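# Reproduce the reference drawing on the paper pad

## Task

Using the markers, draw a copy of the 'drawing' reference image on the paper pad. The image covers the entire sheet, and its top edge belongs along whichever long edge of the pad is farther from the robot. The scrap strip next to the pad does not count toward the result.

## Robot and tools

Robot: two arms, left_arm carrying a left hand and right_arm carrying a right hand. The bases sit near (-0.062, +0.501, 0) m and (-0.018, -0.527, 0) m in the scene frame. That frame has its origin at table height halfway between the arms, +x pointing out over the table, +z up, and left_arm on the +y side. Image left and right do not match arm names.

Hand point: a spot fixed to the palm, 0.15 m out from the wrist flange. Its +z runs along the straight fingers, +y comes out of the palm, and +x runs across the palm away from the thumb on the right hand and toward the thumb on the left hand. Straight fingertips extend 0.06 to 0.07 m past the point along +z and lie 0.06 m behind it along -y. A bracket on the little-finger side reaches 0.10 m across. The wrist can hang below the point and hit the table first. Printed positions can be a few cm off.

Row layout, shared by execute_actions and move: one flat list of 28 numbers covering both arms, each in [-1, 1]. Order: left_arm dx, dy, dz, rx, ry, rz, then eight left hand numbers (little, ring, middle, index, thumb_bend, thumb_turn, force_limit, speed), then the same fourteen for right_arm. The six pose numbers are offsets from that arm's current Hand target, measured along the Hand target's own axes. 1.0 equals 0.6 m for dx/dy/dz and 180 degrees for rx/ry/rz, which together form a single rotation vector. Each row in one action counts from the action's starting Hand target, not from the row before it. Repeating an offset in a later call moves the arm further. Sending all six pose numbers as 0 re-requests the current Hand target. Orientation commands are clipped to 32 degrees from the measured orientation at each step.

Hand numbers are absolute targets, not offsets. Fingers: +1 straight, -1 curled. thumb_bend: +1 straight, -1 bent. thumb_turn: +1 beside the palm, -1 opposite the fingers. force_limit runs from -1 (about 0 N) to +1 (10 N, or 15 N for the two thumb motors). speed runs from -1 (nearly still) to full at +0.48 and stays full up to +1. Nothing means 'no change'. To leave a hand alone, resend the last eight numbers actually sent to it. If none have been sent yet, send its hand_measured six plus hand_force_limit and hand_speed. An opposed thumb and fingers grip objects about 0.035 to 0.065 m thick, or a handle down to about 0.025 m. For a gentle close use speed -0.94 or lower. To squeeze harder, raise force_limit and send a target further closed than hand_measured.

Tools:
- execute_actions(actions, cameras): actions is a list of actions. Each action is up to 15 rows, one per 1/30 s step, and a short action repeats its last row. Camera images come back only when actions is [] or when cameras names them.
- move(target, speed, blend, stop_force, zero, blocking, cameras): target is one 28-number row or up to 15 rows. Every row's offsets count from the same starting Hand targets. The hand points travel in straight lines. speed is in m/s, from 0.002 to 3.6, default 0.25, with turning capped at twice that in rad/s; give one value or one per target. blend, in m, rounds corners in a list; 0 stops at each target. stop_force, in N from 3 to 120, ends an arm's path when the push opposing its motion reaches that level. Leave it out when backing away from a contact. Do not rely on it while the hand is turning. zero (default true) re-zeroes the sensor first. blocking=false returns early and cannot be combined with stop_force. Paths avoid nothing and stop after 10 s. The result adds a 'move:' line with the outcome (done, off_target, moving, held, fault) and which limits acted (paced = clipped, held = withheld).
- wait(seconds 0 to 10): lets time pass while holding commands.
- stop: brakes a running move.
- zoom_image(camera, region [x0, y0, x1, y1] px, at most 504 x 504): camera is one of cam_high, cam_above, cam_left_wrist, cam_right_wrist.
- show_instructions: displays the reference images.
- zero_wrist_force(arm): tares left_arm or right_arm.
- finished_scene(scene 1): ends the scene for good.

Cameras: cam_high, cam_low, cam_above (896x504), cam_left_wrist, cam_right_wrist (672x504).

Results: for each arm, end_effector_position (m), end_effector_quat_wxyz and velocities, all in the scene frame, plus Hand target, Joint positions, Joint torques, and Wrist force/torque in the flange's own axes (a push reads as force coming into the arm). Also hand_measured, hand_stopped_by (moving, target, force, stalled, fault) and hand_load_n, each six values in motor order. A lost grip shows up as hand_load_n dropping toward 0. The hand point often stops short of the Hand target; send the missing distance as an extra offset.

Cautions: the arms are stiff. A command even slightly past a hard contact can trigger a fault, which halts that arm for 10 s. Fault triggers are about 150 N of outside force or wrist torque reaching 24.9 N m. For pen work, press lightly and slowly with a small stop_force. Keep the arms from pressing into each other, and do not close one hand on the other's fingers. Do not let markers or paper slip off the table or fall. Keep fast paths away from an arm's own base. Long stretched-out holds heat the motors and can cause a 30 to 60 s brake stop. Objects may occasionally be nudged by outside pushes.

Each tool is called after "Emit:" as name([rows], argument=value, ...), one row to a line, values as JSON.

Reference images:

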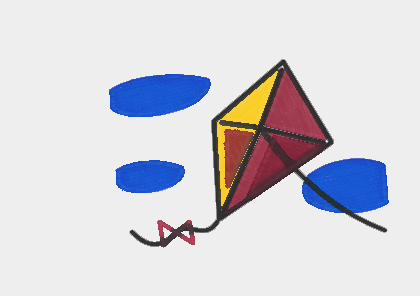

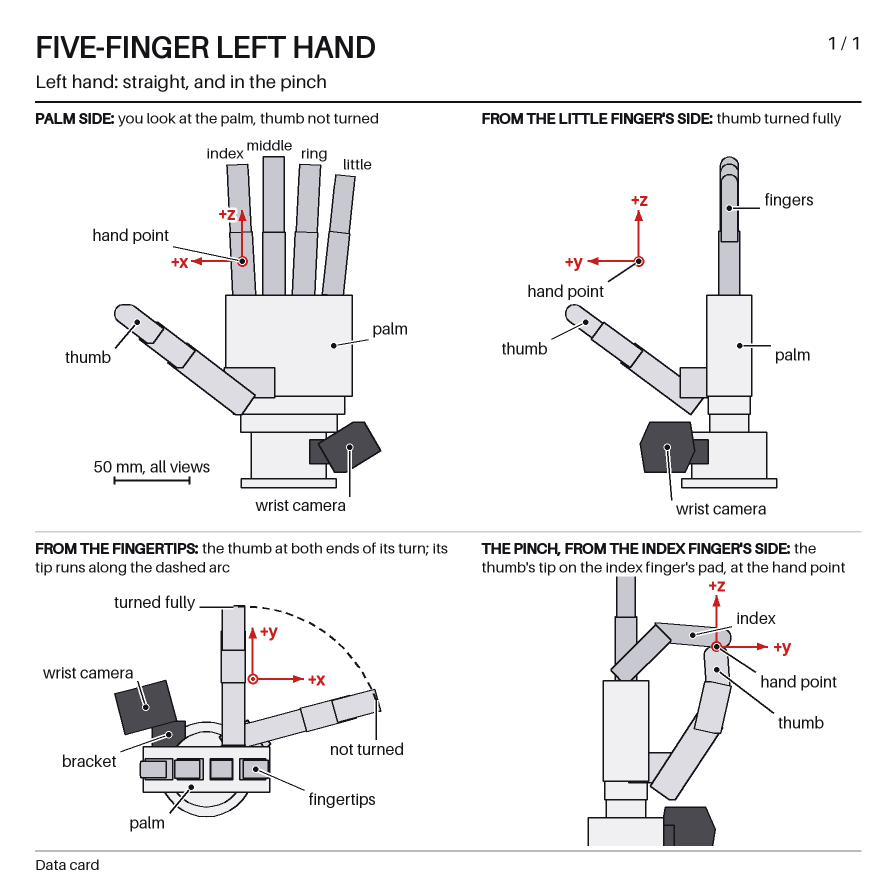

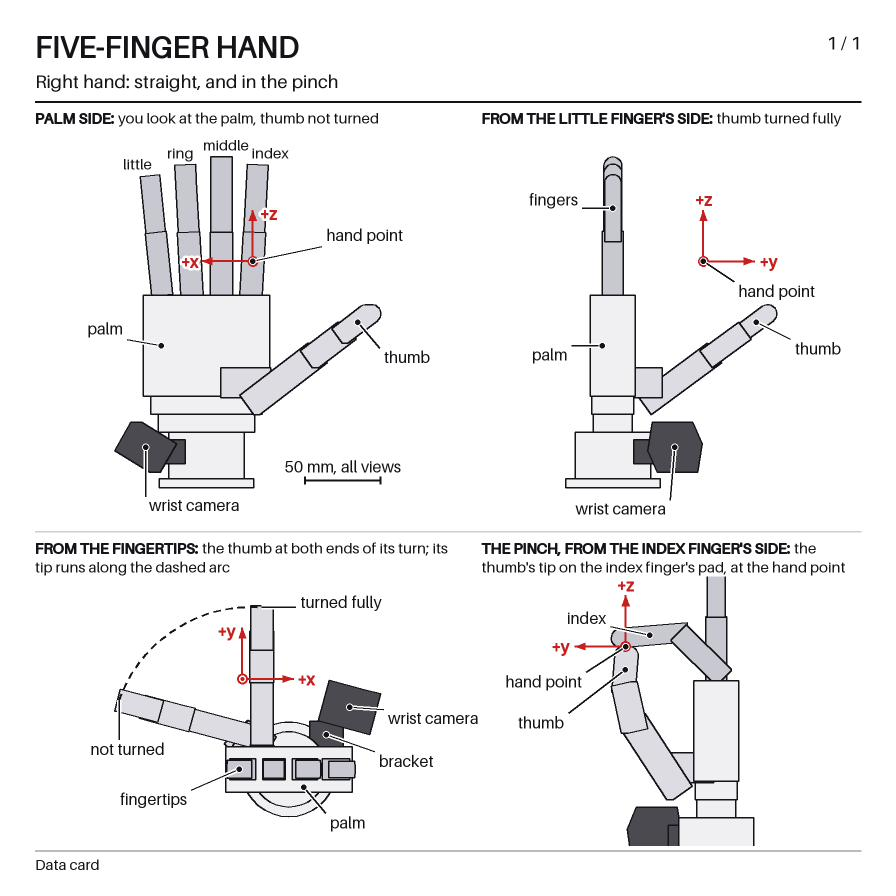

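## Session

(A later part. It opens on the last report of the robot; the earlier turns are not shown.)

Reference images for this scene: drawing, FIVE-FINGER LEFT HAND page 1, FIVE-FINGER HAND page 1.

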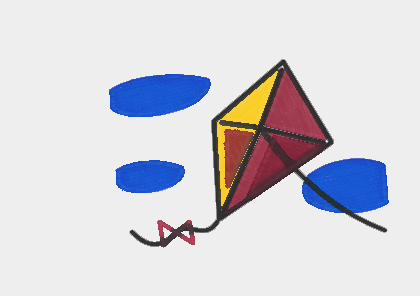

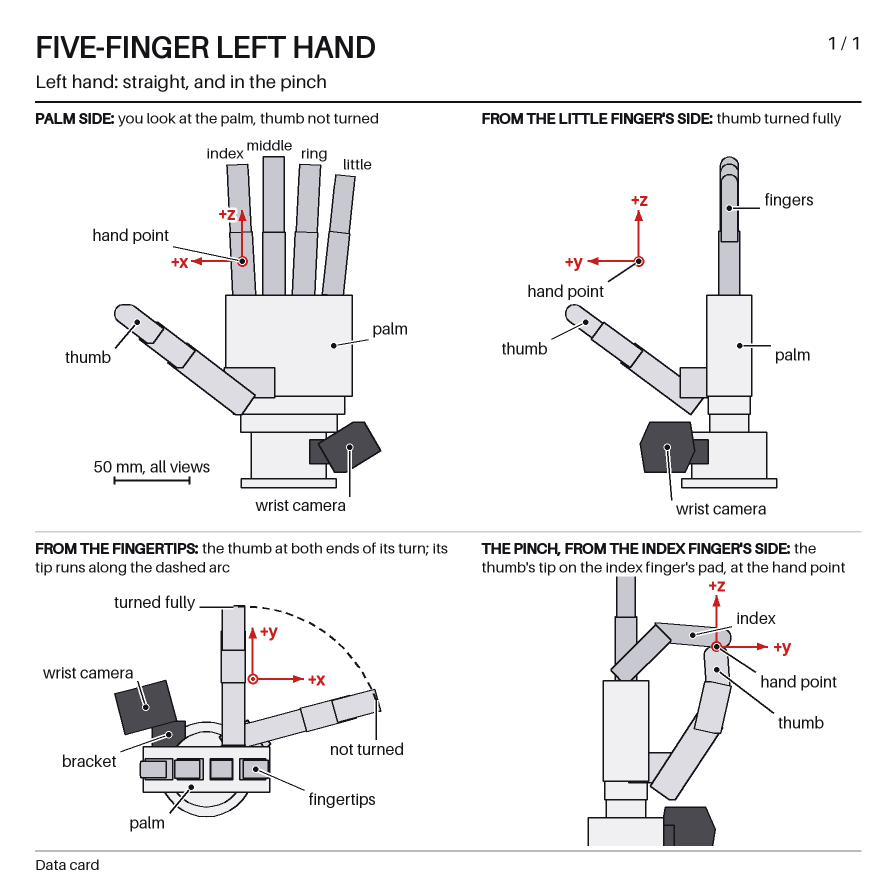

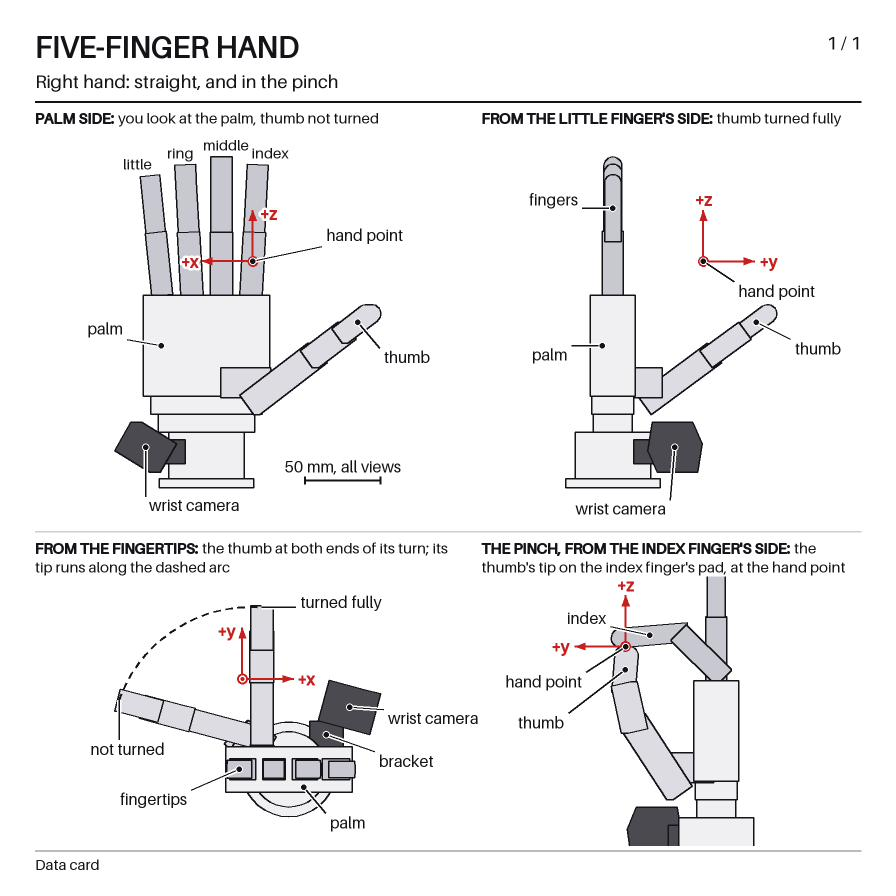

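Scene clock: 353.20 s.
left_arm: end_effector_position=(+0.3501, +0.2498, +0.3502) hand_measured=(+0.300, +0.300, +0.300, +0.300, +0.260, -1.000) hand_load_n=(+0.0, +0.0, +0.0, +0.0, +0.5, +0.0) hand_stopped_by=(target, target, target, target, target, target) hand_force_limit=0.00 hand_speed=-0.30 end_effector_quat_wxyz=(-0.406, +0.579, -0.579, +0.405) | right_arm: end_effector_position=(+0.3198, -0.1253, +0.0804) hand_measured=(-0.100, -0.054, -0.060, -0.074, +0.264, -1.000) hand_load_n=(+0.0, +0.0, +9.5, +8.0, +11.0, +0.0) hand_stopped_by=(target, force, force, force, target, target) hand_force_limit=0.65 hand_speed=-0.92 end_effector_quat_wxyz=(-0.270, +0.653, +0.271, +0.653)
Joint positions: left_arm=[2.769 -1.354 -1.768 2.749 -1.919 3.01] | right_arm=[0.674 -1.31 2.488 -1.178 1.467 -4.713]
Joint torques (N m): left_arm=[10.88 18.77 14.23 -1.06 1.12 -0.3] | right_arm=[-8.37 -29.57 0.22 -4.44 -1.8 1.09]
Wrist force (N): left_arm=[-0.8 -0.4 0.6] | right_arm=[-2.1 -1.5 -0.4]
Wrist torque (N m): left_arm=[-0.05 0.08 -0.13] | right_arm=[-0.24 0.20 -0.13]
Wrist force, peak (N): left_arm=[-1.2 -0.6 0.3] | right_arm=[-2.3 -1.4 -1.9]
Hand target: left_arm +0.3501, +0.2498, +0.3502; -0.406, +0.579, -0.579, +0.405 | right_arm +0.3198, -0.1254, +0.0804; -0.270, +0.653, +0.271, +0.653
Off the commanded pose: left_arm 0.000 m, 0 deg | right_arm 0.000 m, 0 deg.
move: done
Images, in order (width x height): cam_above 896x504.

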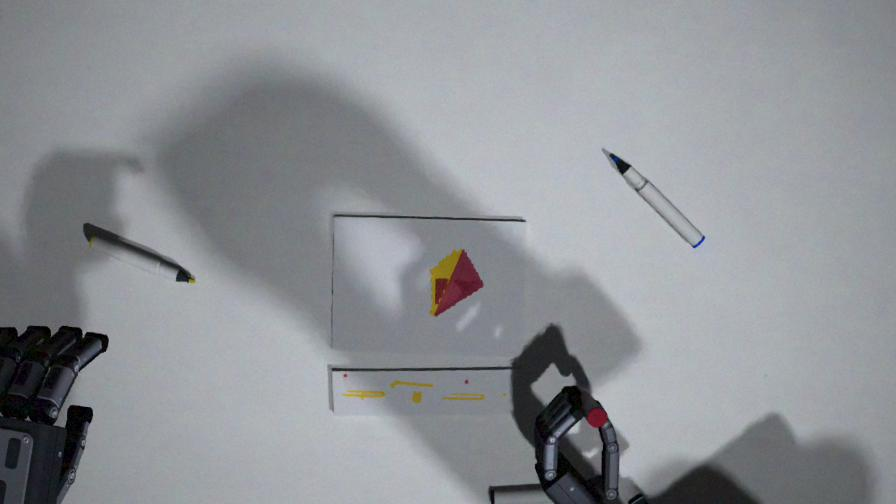

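Emit:
move(target=[0,0,0,0,0,0,0.3,0.3,0.3,0.3,0.26,-1,0,-0.3,-0.02,0,0.30,0,0,0,-0.1,-0.1,-0.4,-0.35,0.26,-1,0.65,-0.92], speed=0.25)

Emit:
move([
  [0,0,0,0,0,0,0.3,0.3,0.3,0.3,0.26,-1,0,-0.3,0,-0.047753,-0.006058,0,0,0,-0.1,-0.1,-0.4,-0.35,0.26,-1,0.65,-0.92],
  [0,0,0,0,0,0,0.3,0.3,0.3,0.3,0.26,-1,0,-0.3,-0.01667,-0.047753,-0.006058,0,0,0,-0.1,-0.1,-0.4,-0.35,0.26,-1,0.65,-0.92],
  [0,0,0,0,0,0,0.3,0.3,0.3,0.3,0.26,-1,0,-0.3,-0.01667,-0.088240,-0.025449,0,0,0,-0.1,-0.1,-0.4,-0.35,0.26,-1,0.65,-0.92],
  [0,0,0,0,0,0,0.3,0.3,0.3,0.3,0.26,-1,0,-0.3,0,-0.088240,-0.025449,0,0,0,-0.1,-0.1,-0.4,-0.35,0.26,-1,0.65,-0.92],
  [0,0,0,0,0,0,0.3,0.3,0.3,0.3,0.26,-1,0,-0.3,0,-0.152181,-0.010272,0,0,0,-0.1,-0.1,-0.4,-0.35,0.26,-1,0.65,-0.92],
  [0,0,0,0,0,0,0.3,0.3,0.3,0.3,0.26,-1,0,-0.3,-0.0166,-0.152181,-0.010272,0,0,0,-0.1,-0.1,-0.4,-0.35,0.26,-1,0.65,-0.92],
  [0,0,0,0,0,0,0.3,0.3,0.3,0.3,0.26,-1,0,-0.3,-0.0166,-0.143500,-0.041568,0,0,0,-0.1,-0.1,-0.4,-0.35,0.26,-1,0.65,-0.92],
  [0,0,0,0,0,0,0.3,0.3,0.3,0.3,0.26,-1,0,-0.3,-0.0166,-0.133016,-0.027554,0,0,0,-0.1,-0.1,-0.4,-0.35,0.26,-1,0.65,-0.92],
  [0,0,0,0,0,0,0.3,0.3,0.3,0.3,0.26,-1,0,-0.3,-0.0166,-0.161428,-0.025400,0,0,0,-0.1,-0.1,-0.4,-0.35,0.26,-1,0.65,-0.92],
  [0,0,0,0,0,0,0.3,0.3,0.3,0.3,0.26,-1,0,-0.3,-0.0166,-0.152181,-0.010272,0,0,0,-0.1,-0.1,-0.4,-0.35,0.26,-1,0.65,-0.92],
  [0,0,0,0,0,0,0.3,0.3,0.3,0.3,0.26,-1,0,-0.3,0,-0.152181,-0.010272,0,0,0,-0.1,-0.1,-0.4,-0.35,0.26,-1,0.65,-0.92],
  [0,0,0,0,0,0,0.3,0.3,0.3,0.3,0.26,-1,0,-0.3,0.02,0,-0.30,0,0,0,-0.1,-0.1,-0.4,-0.35,0.26,-1,0.65,-0.92],
], speed=[0.12,0.04,0.065,0.08,0.12,0.04,0.06,0.06,0.06,0.06,0.08,0.25], cameras=["cam_above"])

Emit:
zoom_image(camera="cam_above", region=[400, 235, 500, 345])

Scene clock: 355.67 s.
left_arm: end_effector_position=(+0.3501, +0.2498, +0.3502) hand_measured=(+0.300, +0.300, +0.300, +0.300, +0.260, -1.000) hand_load_n=(+0.0, +0.0, +0.0, +0.0, +0.0, +0.0) hand_stopped_by=(target, target, target, target, target, target) hand_force_limit=0.00 hand_speed=-0.30 end_effector_quat_wxyz=(-0.406, +0.579, -0.579, +0.405) | right_arm: end_effector_position=(+0.4470, +0.0019, +0.0684) hand_measured=(-0.100, -0.054, -0.060, -0.074, +0.264, -1.000) hand_load_n=(+0.0, +0.0, +9.0, +8.0, +11.0, +0.0) hand_stopped_by=(target, force, force, force, target, target) hand_force_limit=0.65 hand_speed=-0.92 end_effector_quat_wxyz=(-0.270, +0.653, +0.271, +0.653)
Joint positions: left_arm=[2.769 -1.354 -1.768 2.749 -1.919 3.01] | right_arm=[0.716 -1.014 1.989 -0.974 1.509 -4.713]
Joint torques (N m): left_arm=[10.97 18.13 14.21 -1.04 1.14 -0.23] | right_arm=[7.22 -31.41 -23.38 0.99 1.02 -1.68]
Wrist force (N): left_arm=[-0.6 -0.1 0.3] | right_arm=[-2.3 -1.2 -0.7]
Wrist torque (N m): left_arm=[0.01 0.05 -0.14] | right_arm=[-0.18 0.22 -0.14]
Wrist force, peak (N): left_arm=[-1.4 -0.4 0.4] | right_arm=[-2.2 -1.3 -2.0]
Hand target: left_arm +0.3501, +0.2498, +0.3502; -0.406, +0.579, -0.579, +0.405 | right_arm +0.4471, +0.0019, +0.0684; -0.270, +0.653, +0.271, +0.653
Off the commanded pose: left_arm 0.000 m, 0 deg | right_arm 0.000 m, 0 deg.
move: done

Scene clock: 363.00 s.
left_arm: end_effector_position=(+0.3501, +0.2498, +0.3502) hand_measured=(+0.300, +0.300, +0.300, +0.300, +0.260, -1.000) hand_load_n=(+0.0, +0.0, +0.0, +0.0, +0.0, +0.0) hand_stopped_by=(target, target, target, target, target, target) hand_force_limit=0.00 hand_speed=-0.30 end_effector_quat_wxyz=(-0.406, +0.579, -0.579, +0.405) | right_arm: end_effector_position=(+0.3198, -0.1253, +0.0804) hand_measured=(-0.100, -0.054, -0.060, -0.074, +0.264, -1.000) hand_load_n=(+0.0, +0.0, +9.5, +8.0, +11.0, +0.0) hand_stopped_by=(target, force, force, force, target, target) hand_force_limit=0.65 hand_speed=-0.92 end_effector_quat_wxyz=(-0.270, +0.653, +0.271, +0.653)
Joint positions: left_arm=[2.769 -1.354 -1.768 2.749 -1.919 3.01] | right_arm=[0.674 -1.31 2.488 -1.178 1.467 -4.713]
Joint torques (N m): left_arm=[11.23 18.28 14.44 -0.93 1.01 -0.4] | right_arm=[-7.96 -29.93 -0.04 -4.38 -1.47 1.88]
Wrist force (N): left_arm=[-0.8 -0.4 0.1] | right_arm=[-2.3 -1.4 -0.6]
Wrist torque (N m): left_arm=[-0.02 0.07 -0.13] | right_arm=[-0.21 0.22 -0.12]
Wrist force, peak (N): left_arm=[-0.9 -0.6 0.8] | right_arm=[-2.8 -1.2 -0.7]
Hand target: left_arm +0.3501, +0.2498, +0.3502; -0.406, +0.579, -0.579, +0.405 | right_arm +0.3198, -0.1254, +0.0804; -0.270, +0.653, +0.271, +0.653
Off the commanded pose: left_arm 0.000 m, 0 deg | right_arm 0.000 m, 0 deg.
move: done
Images, in order (width x height): cam_above 896x504.

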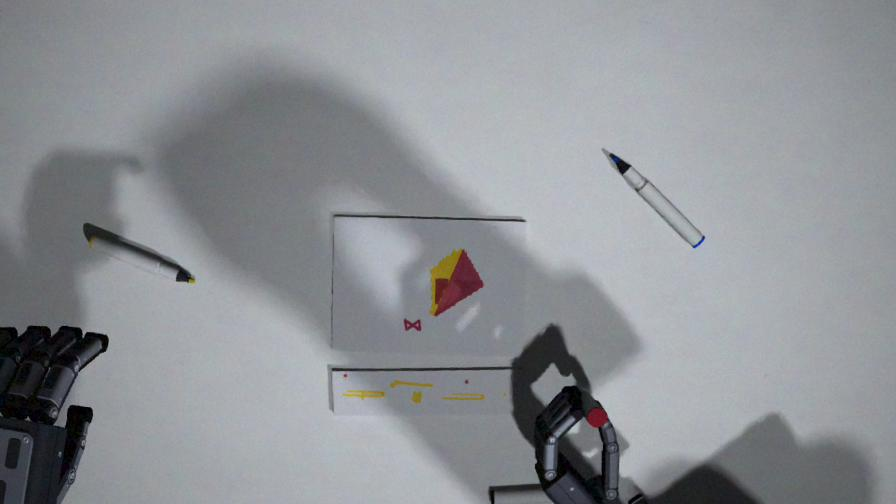

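Scaled by 4.582 from the camera's 896x504 image, which has a finer 1280x720 frame.

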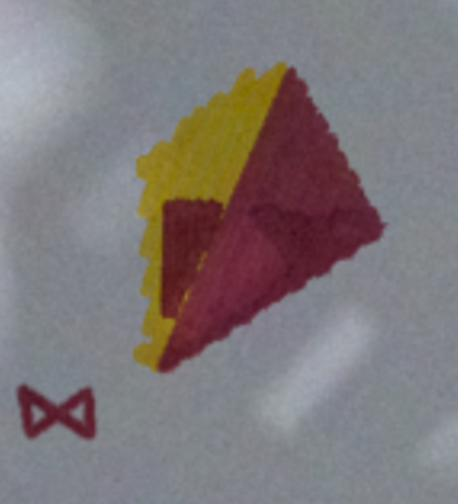

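Emit:
move(target=[0,0,0,0,0,0,0.3,0.3,0.3,0.3,0.26,-1,0,-0.3,0.0667,0.2414,-0.1937,-0.2808,0.1131,0.5102,-0.1,-0.1,-0.4,-0.35,0.26,-1,0.65,-0.92], speed=0.35, cameras=["cam_above","cam_low"])

Scene clock: 367.90 s.
left_arm: end_effector_position=(+0.3501, +0.2498, +0.3502) hand_measured=(+0.300, +0.300, +0.300, +0.300, +0.260, -1.000) hand_load_n=(+0.0, +0.0, +0.0, +0.0, +0.5, +0.0) hand_stopped_by=(target, target, target, target, target, target) hand_force_limit=0.00 hand_speed=-0.30 end_effector_quat_wxyz=(-0.406, +0.579, -0.579, +0.405) | right_arm: end_effector_position=(+0.3400, -0.3100, +0.1204) hand_measured=(-0.100, -0.054, -0.060, -0.074, +0.264, -1.000) hand_load_n=(+0.0, +0.5, +9.0, +8.0, +11.5, +0.0) hand_stopped_by=(target, force, force, force, target, target) hand_force_limit=0.65 hand_speed=-0.92 end_effector_quat_wxyz=(-0.406, +0.579, -0.579, +0.406)
Joint positions: left_arm=[2.769 -1.354 -1.768 2.749 -1.919 3.01] | right_arm=[0.304 -1.797 2.395 -0.234 1.864 -3.032]
Joint torques (N m): left_arm=[10.7 18.45 13.65 -0.83 1.04 -0.45] | right_arm=[-6.96 -15.98 -28.15 2.07 -1.43 1.89]
Wrist force (N): left_arm=[-0.9 -0.4 0.2] | right_arm=[-0.2 0.3 0.0]
Wrist torque (N m): left_arm=[-0.03 0.08 -0.14] | right_arm=[0.09 -0.02 -0.08]
Wrist force, peak (N): left_arm=[-1.2 -0.1 0.4] | right_arm=[-2.6 -1.8 -0.5]
Hand target: left_arm +0.3501, +0.2498, +0.3502; -0.406, +0.579, -0.579, +0.405 | right_arm +0.3400, -0.3100, +0.1204; -0.406, +0.579, -0.579, +0.406
Off the commanded pose: left_arm 0.000 m, 0 deg | right_arm 0.000 m, 0 deg.
move: done
Images, in order (width x height): cam_low 896x504, cam_above 896x504.

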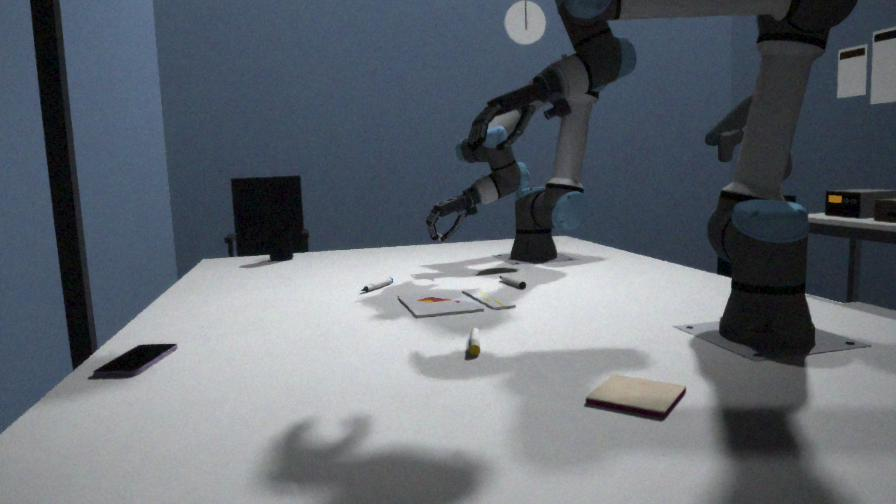

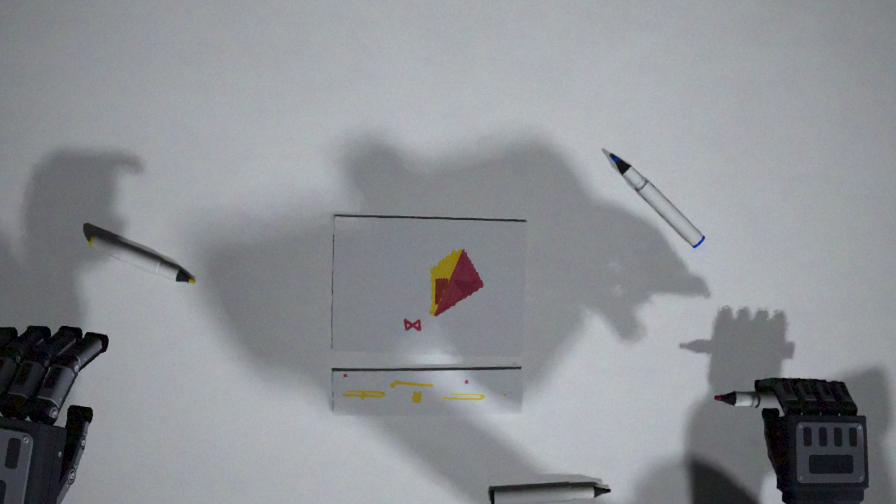

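Emit:
move(target=[0,0,0,0,0,0,0.3,0.3,0.3,0.3,0.26,-1,0,-0.3,0,0.1416,0.0515,0,0,0,-0.1,-0.1,-0.4,-0.35,0.26,-1,0.65,-0.92], speed=0.15)

Emit:
move(target=[0,0,0,0,0,0,0.3,0.3,0.3,0.3,0.26,-1,0,-0.3,0,0.0219,0.0080,0,0,0,-0.1,-0.1,-0.4,-0.35,0.26,-1,0.65,-0.92], speed=0.01, stop_force=3)

Scene clock: 369.40 s.
left_arm: end_effector_position=(+0.3501, +0.2498, +0.3502) hand_measured=(+0.300, +0.300, +0.300, +0.300, +0.260, -1.000) hand_load_n=(+0.0, +0.0, +0.0, +0.0, +0.0, +0.0) hand_stopped_by=(target, target, target, target, target, target) hand_force_limit=0.00 hand_speed=-0.30 end_effector_quat_wxyz=(-0.406, +0.579, -0.579, +0.405) | right_arm: end_effector_position=(+0.3400, -0.3100, +0.0301) hand_measured=(-0.100, -0.054, -0.060, -0.074, +0.264, -1.000) hand_load_n=(+0.0, +0.0, +9.5, +8.0, +11.5, +0.0) hand_stopped_by=(target, force, force, force, target, target) hand_force_limit=0.65 hand_speed=-0.92 end_effector_quat_wxyz=(-0.406, +0.579, -0.579, +0.406)
Joint positions: left_arm=[2.769 -1.354 -1.768 2.749 -1.919 3.01] | right_arm=[0.304 -1.559 2.523 -0.599 1.863 -3.032]
Joint torques (N m): left_arm=[10.92 17.95 13.22 -0.9 1.03 -0.46] | right_arm=[8.69 -7.07 -3.71 -3.03 0.95 -2.54]
Wrist force (N): left_arm=[-1.0 -0.5 0.5] | right_arm=[0.1 0.3 -0.2]
Wrist torque (N m): left_arm=[-0.07 0.11 -0.15] | right_arm=[0.10 -0.07 -0.06]
Wrist force, peak (N): left_arm=[-1.3 -0.3 0.4] | right_arm=[-0.3 1.3 0.2]
Hand target: left_arm +0.3501, +0.2498, +0.3502; -0.406, +0.579, -0.579, +0.405 | right_arm +0.3400, -0.3100, +0.0300; -0.406, +0.579, -0.579, +0.406
Off the commanded pose: left_arm 0.000 m, 0 deg | right_arm 0.000 m, 0 deg.
move: done

Scene clock: 371.83 s.
left_arm: end_effector_position=(+0.3501, +0.2498, +0.3502) hand_measured=(+0.300, +0.300, +0.300, +0.300, +0.260, -1.000) hand_load_n=(+0.0, +0.0, -0.5, +0.0, +0.0, +0.0) hand_stopped_by=(target, target, target, target, target, target) hand_force_limit=0.00 hand_speed=-0.30 end_effector_quat_wxyz=(-0.406, +0.579, -0.579, +0.405) | right_arm: end_effector_position=(+0.3400, -0.3100, +0.0178) hand_measured=(-0.100, -0.054, -0.060, -0.074, +0.264, -1.000) hand_load_n=(+0.0, +0.5, +9.5, +8.5, +10.5, +0.0) hand_stopped_by=(target, force, force, force, target, target) hand_force_limit=0.65 hand_speed=-0.92 end_effector_quat_wxyz=(-0.406, +0.579, -0.579, +0.406)
Joint positions: left_arm=[2.769 -1.354 -1.768 2.749 -1.919 3.01] | right_arm=[0.304 -1.517 2.535 -0.653 1.863 -3.032]
Joint torques (N m): left_arm=[10.86 18.32 13.53 -0.82 1.05 -0.53] | right_arm=[-2.9 -21.4 -20.63 1.8 -0.63 -2.48]
Wrist force (N): left_arm=[-1.1 -0.3 0.2] | right_arm=[-0.2 -2.3 -0.9]
Wrist torque (N m): left_arm=[-0.03 0.11 -0.15] | right_arm=[0.06 -0.04 -0.08]
Wrist force, peak (N): left_arm=[-1.2 -0.5 0.1] | right_arm=[2.0 -14.6 -10.0]
Hand target: left_arm +0.3501, +0.2498, +0.3502; -0.406, +0.579, -0.579, +0.405 | right_arm +0.3400, -0.3100, +0.0178; -0.406, +0.579, -0.579, +0.406 (not the last commanded pose)
Off the commanded pose: left_arm 0.000 m, 0 deg | right_arm 0.002 m, 0 deg.
move: contact (right_arm)

Emit:
move(target=[0,0,0,0,0,0,0.3,0.3,0.3,0.3,0.26,-1,0,-0.3,0,0,0,0,0,0,0.05,0.05,0.03,0.03,0.26,-1,0,-0.6], speed=0.05)

Emit:
move(target=[0,0,0,0,0,0,0.3,0.3,0.3,0.3,0.26,-1,0,-0.3,0,0,0,0,0,0,0.2,0.2,0.2,0.2,0.26,-1,0,-0.3], speed=0.05, cameras=["cam_above","cam_low","cam_right_wrist"])

Scene clock: 372.83 s.
left_arm: end_effector_position=(+0.3501, +0.2498, +0.3502) hand_measured=(+0.300, +0.300, +0.300, +0.300, +0.260, -1.000) hand_load_n=(+0.0, +0.0, +0.0, +0.0, +0.5, +0.0) hand_stopped_by=(target, target, target, target, target, target) hand_force_limit=0.00 hand_speed=-0.30 end_effector_quat_wxyz=(-0.406, +0.579, -0.579, +0.405) | right_arm: end_effector_position=(+0.3400, -0.3100, +0.0178) hand_measured=(+0.050, +0.050, +0.030, +0.030, +0.260, -1.000) hand_load_n=(+0.0, +0.0, +0.0, +0.0, +0.0, +0.0) hand_stopped_by=(target, target, target, target, target, target) hand_force_limit=0.00 hand_speed=-0.60 end_effector_quat_wxyz=(-0.406, +0.579, -0.579, +0.406)
Joint positions: left_arm=[2.769 -1.354 -1.768 2.749 -1.919 3.01] | right_arm=[0.304 -1.517 2.535 -0.653 1.863 -3.032]
Joint torques (N m): left_arm=[11.27 17.86 13.53 -0.86 1.01 -0.54] | right_arm=[-3.91 -20.84 -20.37 -0.21 -0.64 -2.48]
Wrist force (N): left_arm=[-0.6 -0.4 0.1] | right_arm=[0.0 0.1 -0.1]
Wrist torque (N m): left_arm=[-0.03 0.04 -0.13] | right_arm=[0.08 -0.06 -0.06]
Wrist force, peak (N): left_arm=[-1.1 -0.4 0.2] | right_arm=[-0.2 -2.7 -1.1]
Hand target: left_arm +0.3501, +0.2498, +0.3502; -0.406, +0.579, -0.579, +0.405 | right_arm +0.3400, -0.3100, +0.0178; -0.406, +0.579, -0.579, +0.406
Off the commanded pose: left_arm 0.000 m, 0 deg | right_arm 0.000 m, 0 deg.
move: done

Scene clock: 373.33 s.
left_arm: end_effector_position=(+0.3501, +0.2498, +0.3502) hand_measured=(+0.300, +0.300, +0.300, +0.300, +0.260, -1.000) hand_load_n=(+0.0, +0.0, +0.0, +0.0, +0.0, +0.0) hand_stopped_by=(target, target, target, target, target, target) hand_force_limit=0.00 hand_speed=-0.30 end_effector_quat_wxyz=(-0.406, +0.579, -0.579, +0.405) | right_arm: end_effector_position=(+0.3400, -0.3100, +0.0178) hand_measured=(+0.200, +0.200, +0.200, +0.200, +0.260, -1.000) hand_load_n=(-0.5, +0.0, +0.0, +0.0, +0.0, +0.0) hand_stopped_by=(target, target, target, target, target, target) hand_force_limit=0.00 hand_speed=-0.30 end_effector_quat_wxyz=(-0.406, +0.579, -0.579, +0.406)
Joint positions: left_arm=[2.769 -1.354 -1.768 2.749 -1.919 3.01] | right_arm=[0.304 -1.517 2.535 -0.653 1.863 -3.032]
Joint torques (N m): left_arm=[11.02 18.12 13.75 -0.79 1.06 -0.53] | right_arm=[-3.53 -21.43 -20.37 -1.44 -0.54 -2.43]
Wrist force (N): left_arm=[-0.9 -0.5 0.4] | right_arm=[-0.2 0.2 -0.1]
Wrist torque (N m): left_arm=[-0.06 0.10 -0.14] | right_arm=[0.09 -0.02 -0.08]
Wrist force, peak (N): left_arm=[-0.9 -0.5 0.4] | right_arm=[-0.4 0.1 0.0]
Hand target: left_arm +0.3501, +0.2498, +0.3502; -0.406, +0.579, -0.579, +0.405 | right_arm +0.3400, -0.3100, +0.0178; -0.406, +0.579, -0.579, +0.406
Off the commanded pose: left_arm 0.000 m, 0 deg | right_arm 0.000 m, 0 deg.
move: done
Images, in order (width x height): cam_low 896x504, cam_above 896x504, cam_right_wrist 672x504.

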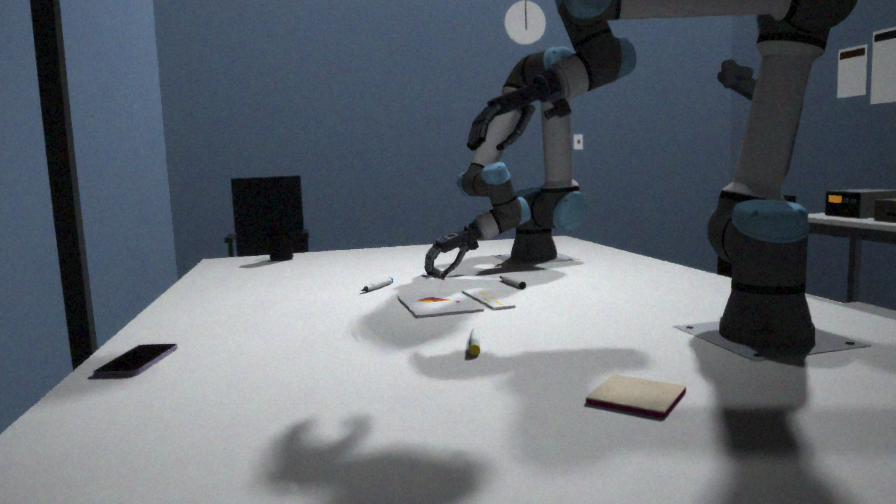

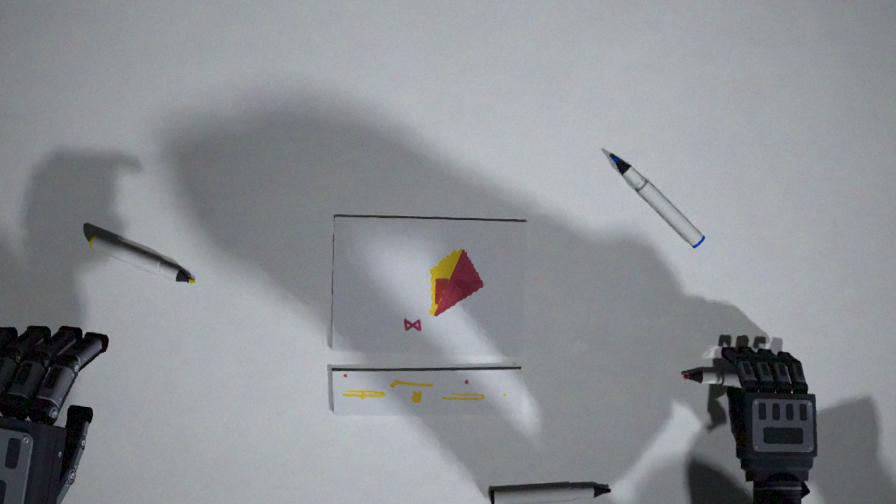

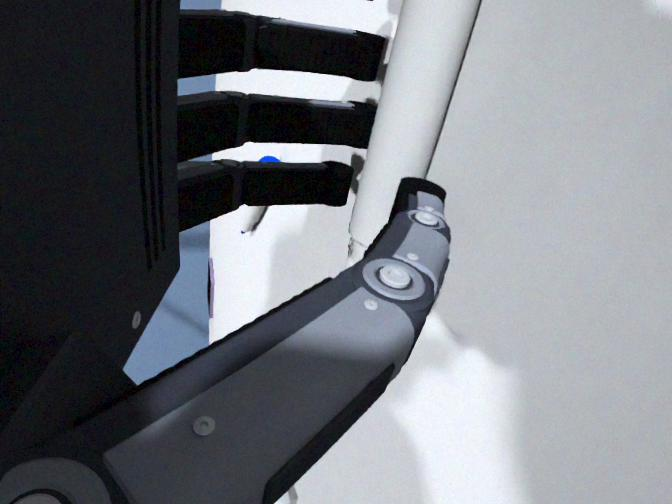

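Emit:
move([
  [0,0,0,0,0,0,0.3,0.3,0.3,0.3,0.26,-1,0,-0.3,0,-0.0157,-0.0057,0,0,0,0.2,0.2,0.2,0.2,0.26,-1,0,-0.3],
  [0,0,0,0,0,0,0.3,0.3,0.3,0.3,0.26,-1,0,-0.3,0,-0.17541,-0.06384,0,0,0,0.2,0.2,0.2,0.2,0.26,-1,0,-0.3],
  [0,0,0,0,0,0,0.3,0.3,0.3,0.3,0.26,-1,0,-0.3,-0.2067,-0.29485,0.26338,0,0.2036,0.0741,0.2,0.2,0.2,0.2,0.26,-1,0,-0.3],
], speed=[0.05,0.2,0.3], blend=[0.005,0.02,0], cameras=["cam_above","cam_low"])

Scene clock: 378.07 s.
left_arm: end_effector_position=(+0.3501, +0.2498, +0.3502) hand_measured=(+0.300, +0.300, +0.300, +0.300, +0.260, -1.000) hand_load_n=(+0.0, +0.0, +0.0, +0.0, +0.0, +0.0) hand_stopped_by=(target, target, target, target, target, target) hand_force_limit=0.00 hand_speed=-0.30 end_effector_quat_wxyz=(-0.406, +0.579, -0.579, +0.405) | right_arm: end_effector_position=(+0.5490, -0.1859, +0.1300) hand_measured=(+0.200, +0.200, +0.200, +0.200, +0.260, -1.000) hand_load_n=(+0.0, +0.0, +0.0, +0.0, +0.0, +0.0) hand_stopped_by=(target, target, target, target, target, target) hand_force_limit=0.00 hand_speed=-0.30 end_effector_quat_wxyz=(+0.247, -0.353, +0.739, -0.518)
Joint positions: left_arm=[2.769 -1.354 -1.768 2.749 -1.919 3.01] | right_arm=[0.636 -0.81 1.182 0.607 2.717 -2.206]
Joint torques (N m): left_arm=[11.32 17.54 13.82 -0.66 0.93 -0.5] | right_arm=[8.49 -43.19 -28.86 4.37 2.13 2.14]
Wrist force (N): left_arm=[-0.6 -0.5 0.0] | right_arm=[-0.3 0.4 -0.2]
Wrist torque (N m): left_arm=[-0.04 0.03 -0.12] | right_arm=[0.11 -0.02 -0.08]
Wrist force, peak (N): left_arm=[-1.2 -0.1 0.5] | right_arm=[0.6 -0.6 -1.2]
Hand target: left_arm +0.3501, +0.2498, +0.3502; -0.406, +0.579, -0.579, +0.405 | right_arm +0.5490, -0.1859, +0.1300; +0.247, -0.353, +0.739, -0.518
Off the commanded pose: left_arm 0.000 m, 0 deg | right_arm 0.000 m, 0 deg.
move: done
Images, in order (width x height): cam_low 896x504, cam_above 896x504.

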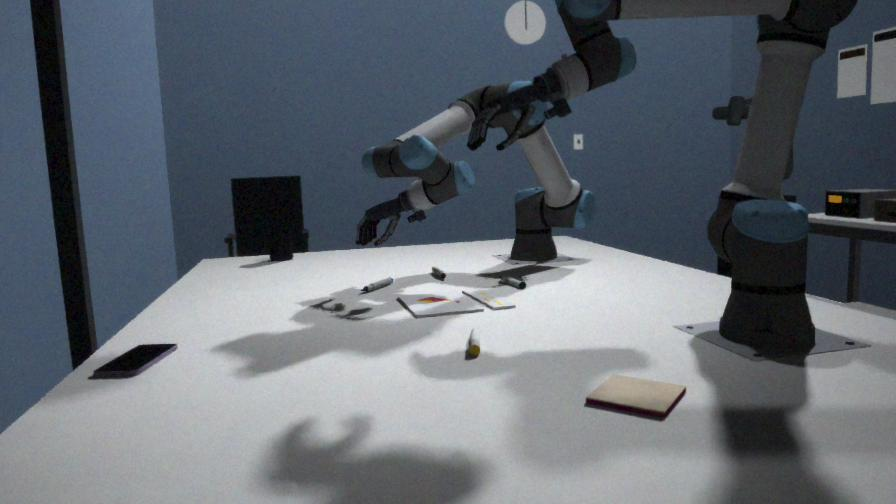

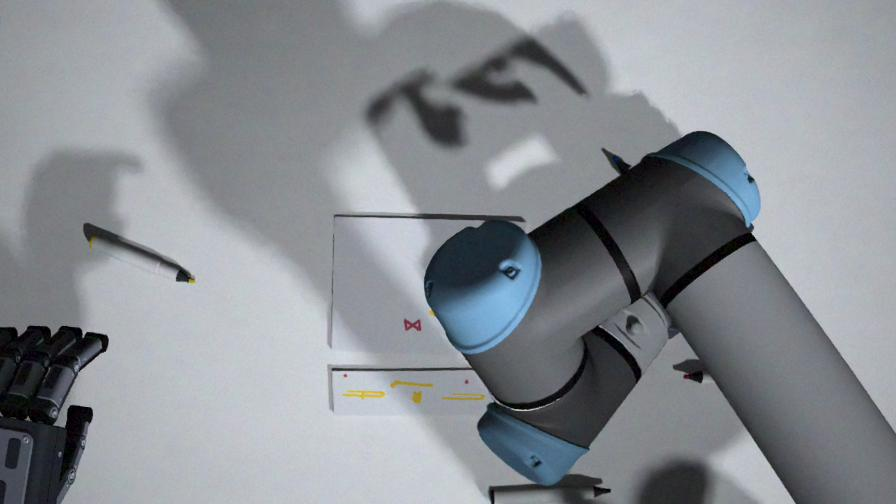

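Emit:
move(target=[0,0,0,0,0,0,0.3,0.3,0.3,0.3,0.26,-1,0,-0.3,0,0.1410,0.0513,0,0,0,0.25,0.25,0.2,0.2,0.26,-1,0,-0.3], speed=0.15, cameras=["cam_above","cam_low","cam_high","cam_right_wrist"])

Emit:
zoom_image(camera="cam_low", region=[320, 200, 480, 320])

Scene clock: 379.47 s.
left_arm: end_effector_position=(+0.3501, +0.2498, +0.3502) hand_measured=(+0.300, +0.300, +0.300, +0.300, +0.260, -1.000) hand_load_n=(+0.0, -0.5, +0.0, +0.0, +0.0, +0.0) hand_stopped_by=(target, target, target, target, target, target) hand_force_limit=0.00 hand_speed=-0.30 end_effector_quat_wxyz=(-0.406, +0.579, -0.579, +0.405) | right_arm: end_effector_position=(+0.5490, -0.1859, +0.0400) hand_measured=(+0.250, +0.250, +0.200, +0.200, +0.260, -1.000) hand_load_n=(+0.0, +0.0, +0.0, +0.0, +0.0, +0.0) hand_stopped_by=(target, target, target, target, target, target) hand_force_limit=0.00 hand_speed=-0.30 end_effector_quat_wxyz=(+0.247, -0.353, +0.739, -0.518)
Joint positions: left_arm=[2.769 -1.354 -1.768 2.749 -1.919 3.01] | right_arm=[0.636 -0.71 1.251 0.439 2.718 -2.205]
Joint torques (N m): left_arm=[10.77 18.09 13.68 -0.83 1.08 -0.67] | right_arm=[-5 -44.35 -6.85 -1.13 -0.35 -2.55]
Wrist force (N): left_arm=[-0.9 -0.3 0.3] | right_arm=[-0.4 0.0 -0.2]
Wrist torque (N m): left_arm=[-0.03 0.08 -0.14] | right_arm=[0.05 -0.01 0.04]
Wrist force, peak (N): left_arm=[-1.0 -0.8 0.5] | right_arm=[-0.4 -1.2 -0.8]
Hand target: left_arm +0.3501, +0.2498, +0.3502; -0.406, +0.579, -0.579, +0.405 | right_arm +0.5490, -0.1859, +0.0400; +0.247, -0.353, +0.739, -0.518
Off the commanded pose: left_arm 0.000 m, 0 deg | right_arm 0.000 m, 0 deg.
move: done
Images, in order (width x height): cam_high 896x504, cam_low 896x504, cam_above 896x504, cam_right_wrist 672x504.

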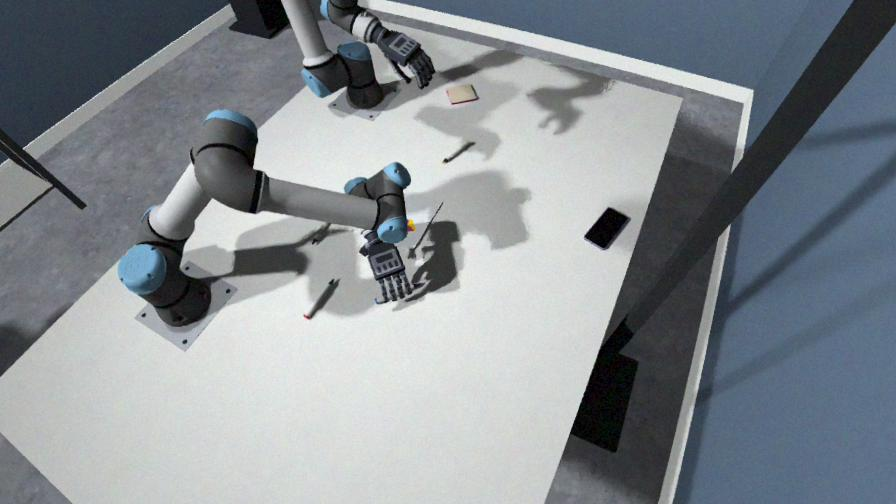

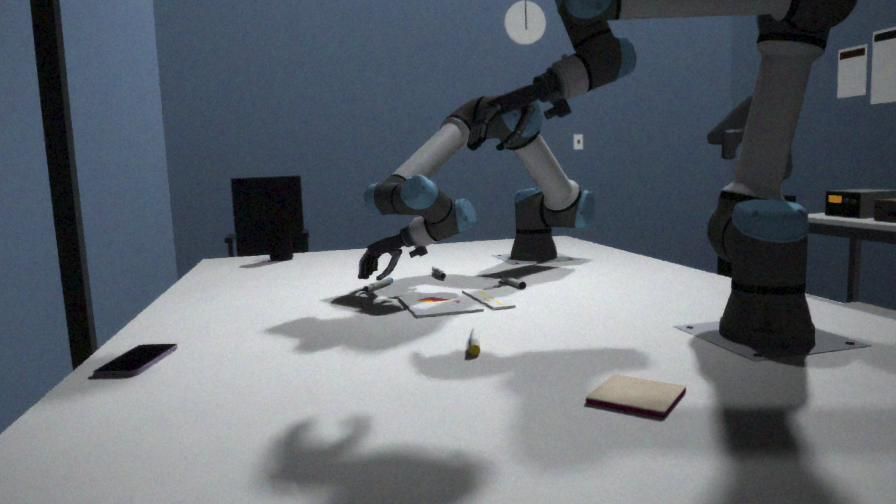

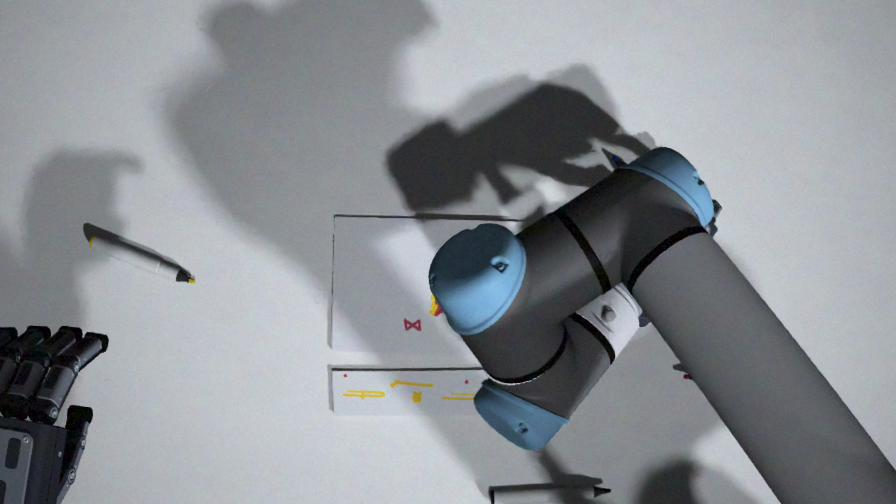

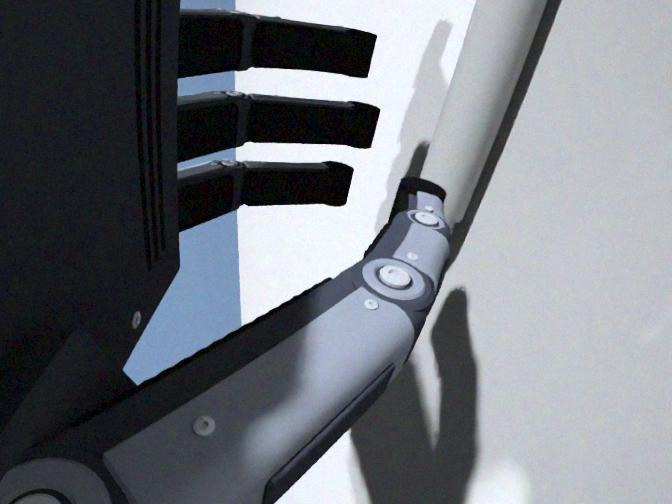

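Scaled by 3.150 from the camera's 896x504 image, which has a finer 1280x720 frame.

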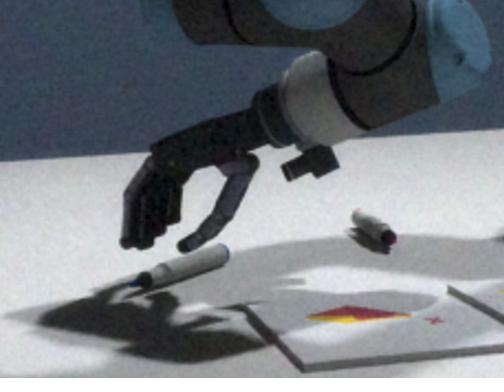

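Emit:
move(target=[0,0,0,0,0,0,0.3,0.3,0.3,0.3,0.26,-1,0,-0.3,0,0.0345,0.01254,0,0,0,0.25,0.25,0.2,0.2,0.26,-1,0,-0.3], speed=0.02, stop_force=3, cameras=["cam_above","cam_low","cam_high","cam_right_wrist"])

Emit:
zoom_image(camera="cam_low", region=[320, 220, 440, 310])

Emit:
zoom_image(camera="cam_high", region=[350, 200, 450, 320])

Scene clock: 382.97 s.
left_arm: end_effector_position=(+0.3501, +0.2498, +0.3502) hand_measured=(+0.300, +0.300, +0.300, +0.300, +0.260, -1.000) hand_load_n=(-0.5, +0.0, +0.0, +0.0, +0.5, +0.0) hand_stopped_by=(target, target, target, target, target, target) hand_force_limit=0.00 hand_speed=-0.30 end_effector_quat_wxyz=(-0.406, +0.579, -0.579, +0.405) | right_arm: end_effector_position=(+0.5490, -0.1859, +0.0180) hand_measured=(+0.250, +0.250, +0.200, +0.200, +0.260, -1.000) hand_load_n=(+0.0, +0.0, +0.0, +0.5, +0.0, +0.0) hand_stopped_by=(target, target, target, target, target, target) hand_force_limit=0.00 hand_speed=-0.30 end_effector_quat_wxyz=(+0.247, -0.353, +0.739, -0.518)
Joint positions: left_arm=[2.769 -1.354 -1.768 2.749 -1.919 3.01] | right_arm=[0.636 -0.681 1.26 0.401 2.718 -2.205]
Joint torques (N m): left_arm=[10.49 18.06 13.88 -0.8 0.96 -0.65] | right_arm=[-4.08 -45.16 -6.32 -1.04 0.45 -2.53]
Wrist force (N): left_arm=[-0.8 -0.2 0.4] | right_arm=[-0.2 0.1 -0.3]
Wrist torque (N m): left_arm=[-0.02 0.08 -0.13] | right_arm=[0.07 -0.02 0.05]
Wrist force, peak (N): left_arm=[-1.2 -0.4 0.4] | right_arm=[-0.5 0.3 -0.4]
Hand target: left_arm +0.3501, +0.2498, +0.3502; -0.406, +0.579, -0.579, +0.405 | right_arm +0.5490, -0.1859, +0.0180; +0.247, -0.353, +0.739, -0.518
Off the commanded pose: left_arm 0.000 m, 0 deg | right_arm 0.000 m, 0 deg.
move: done
Images, in order (width x height): cam_high 896x504, cam_low 896x504, cam_above 896x504, cam_right_wrist 672x504.

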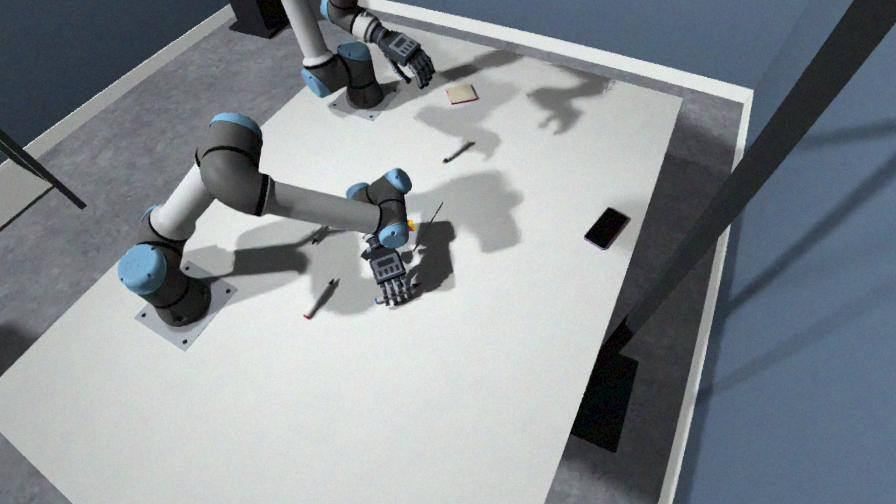

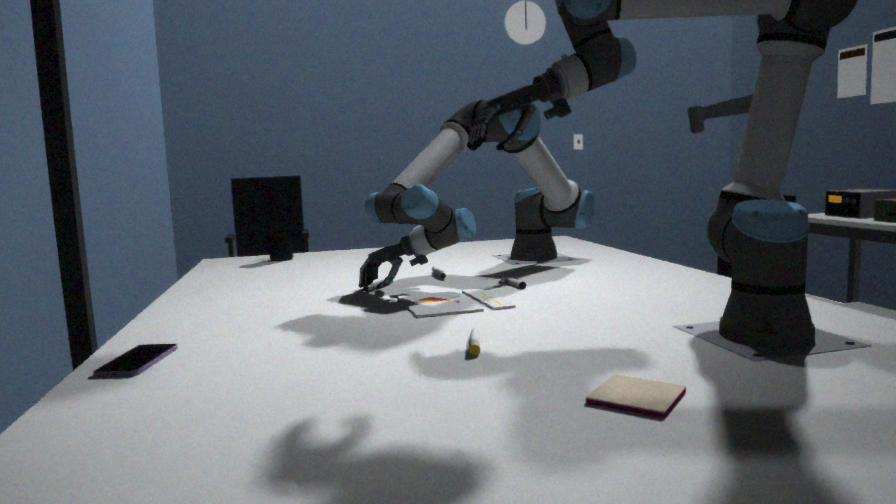

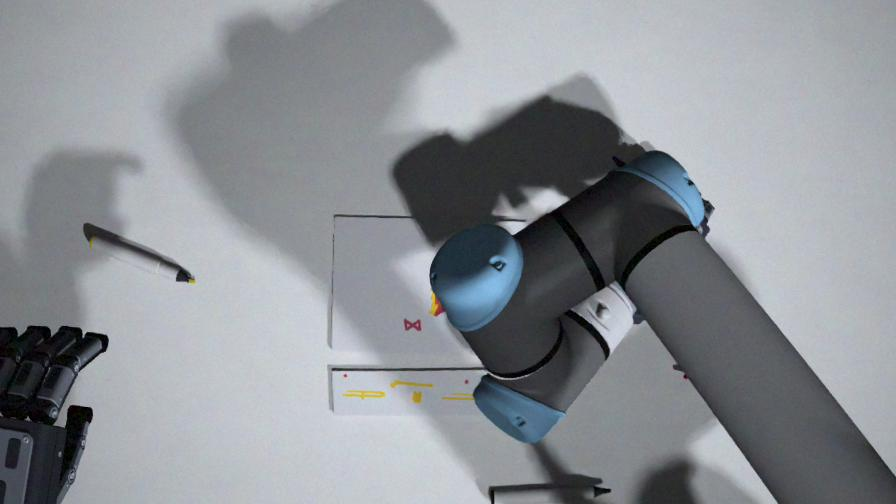

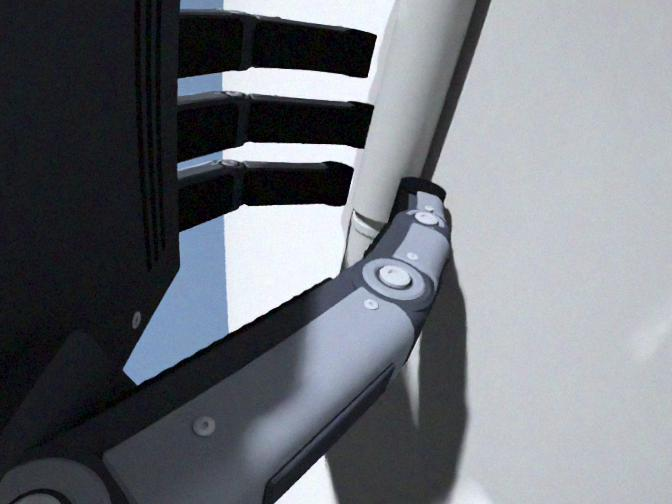

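Scaled by 4.200 from the camera's 896x504 image, which has a finer 1280x720 frame.

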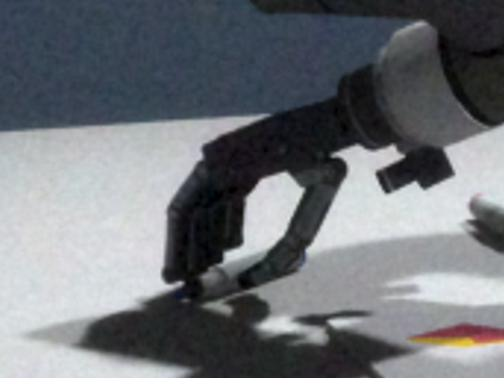

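Scaled by 4.200 from the camera's 896x504 image, which has a finer 1280x720 frame.

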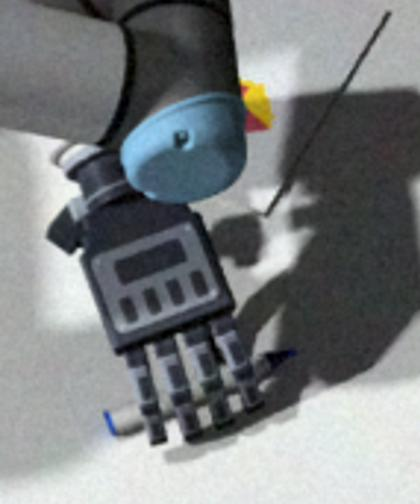

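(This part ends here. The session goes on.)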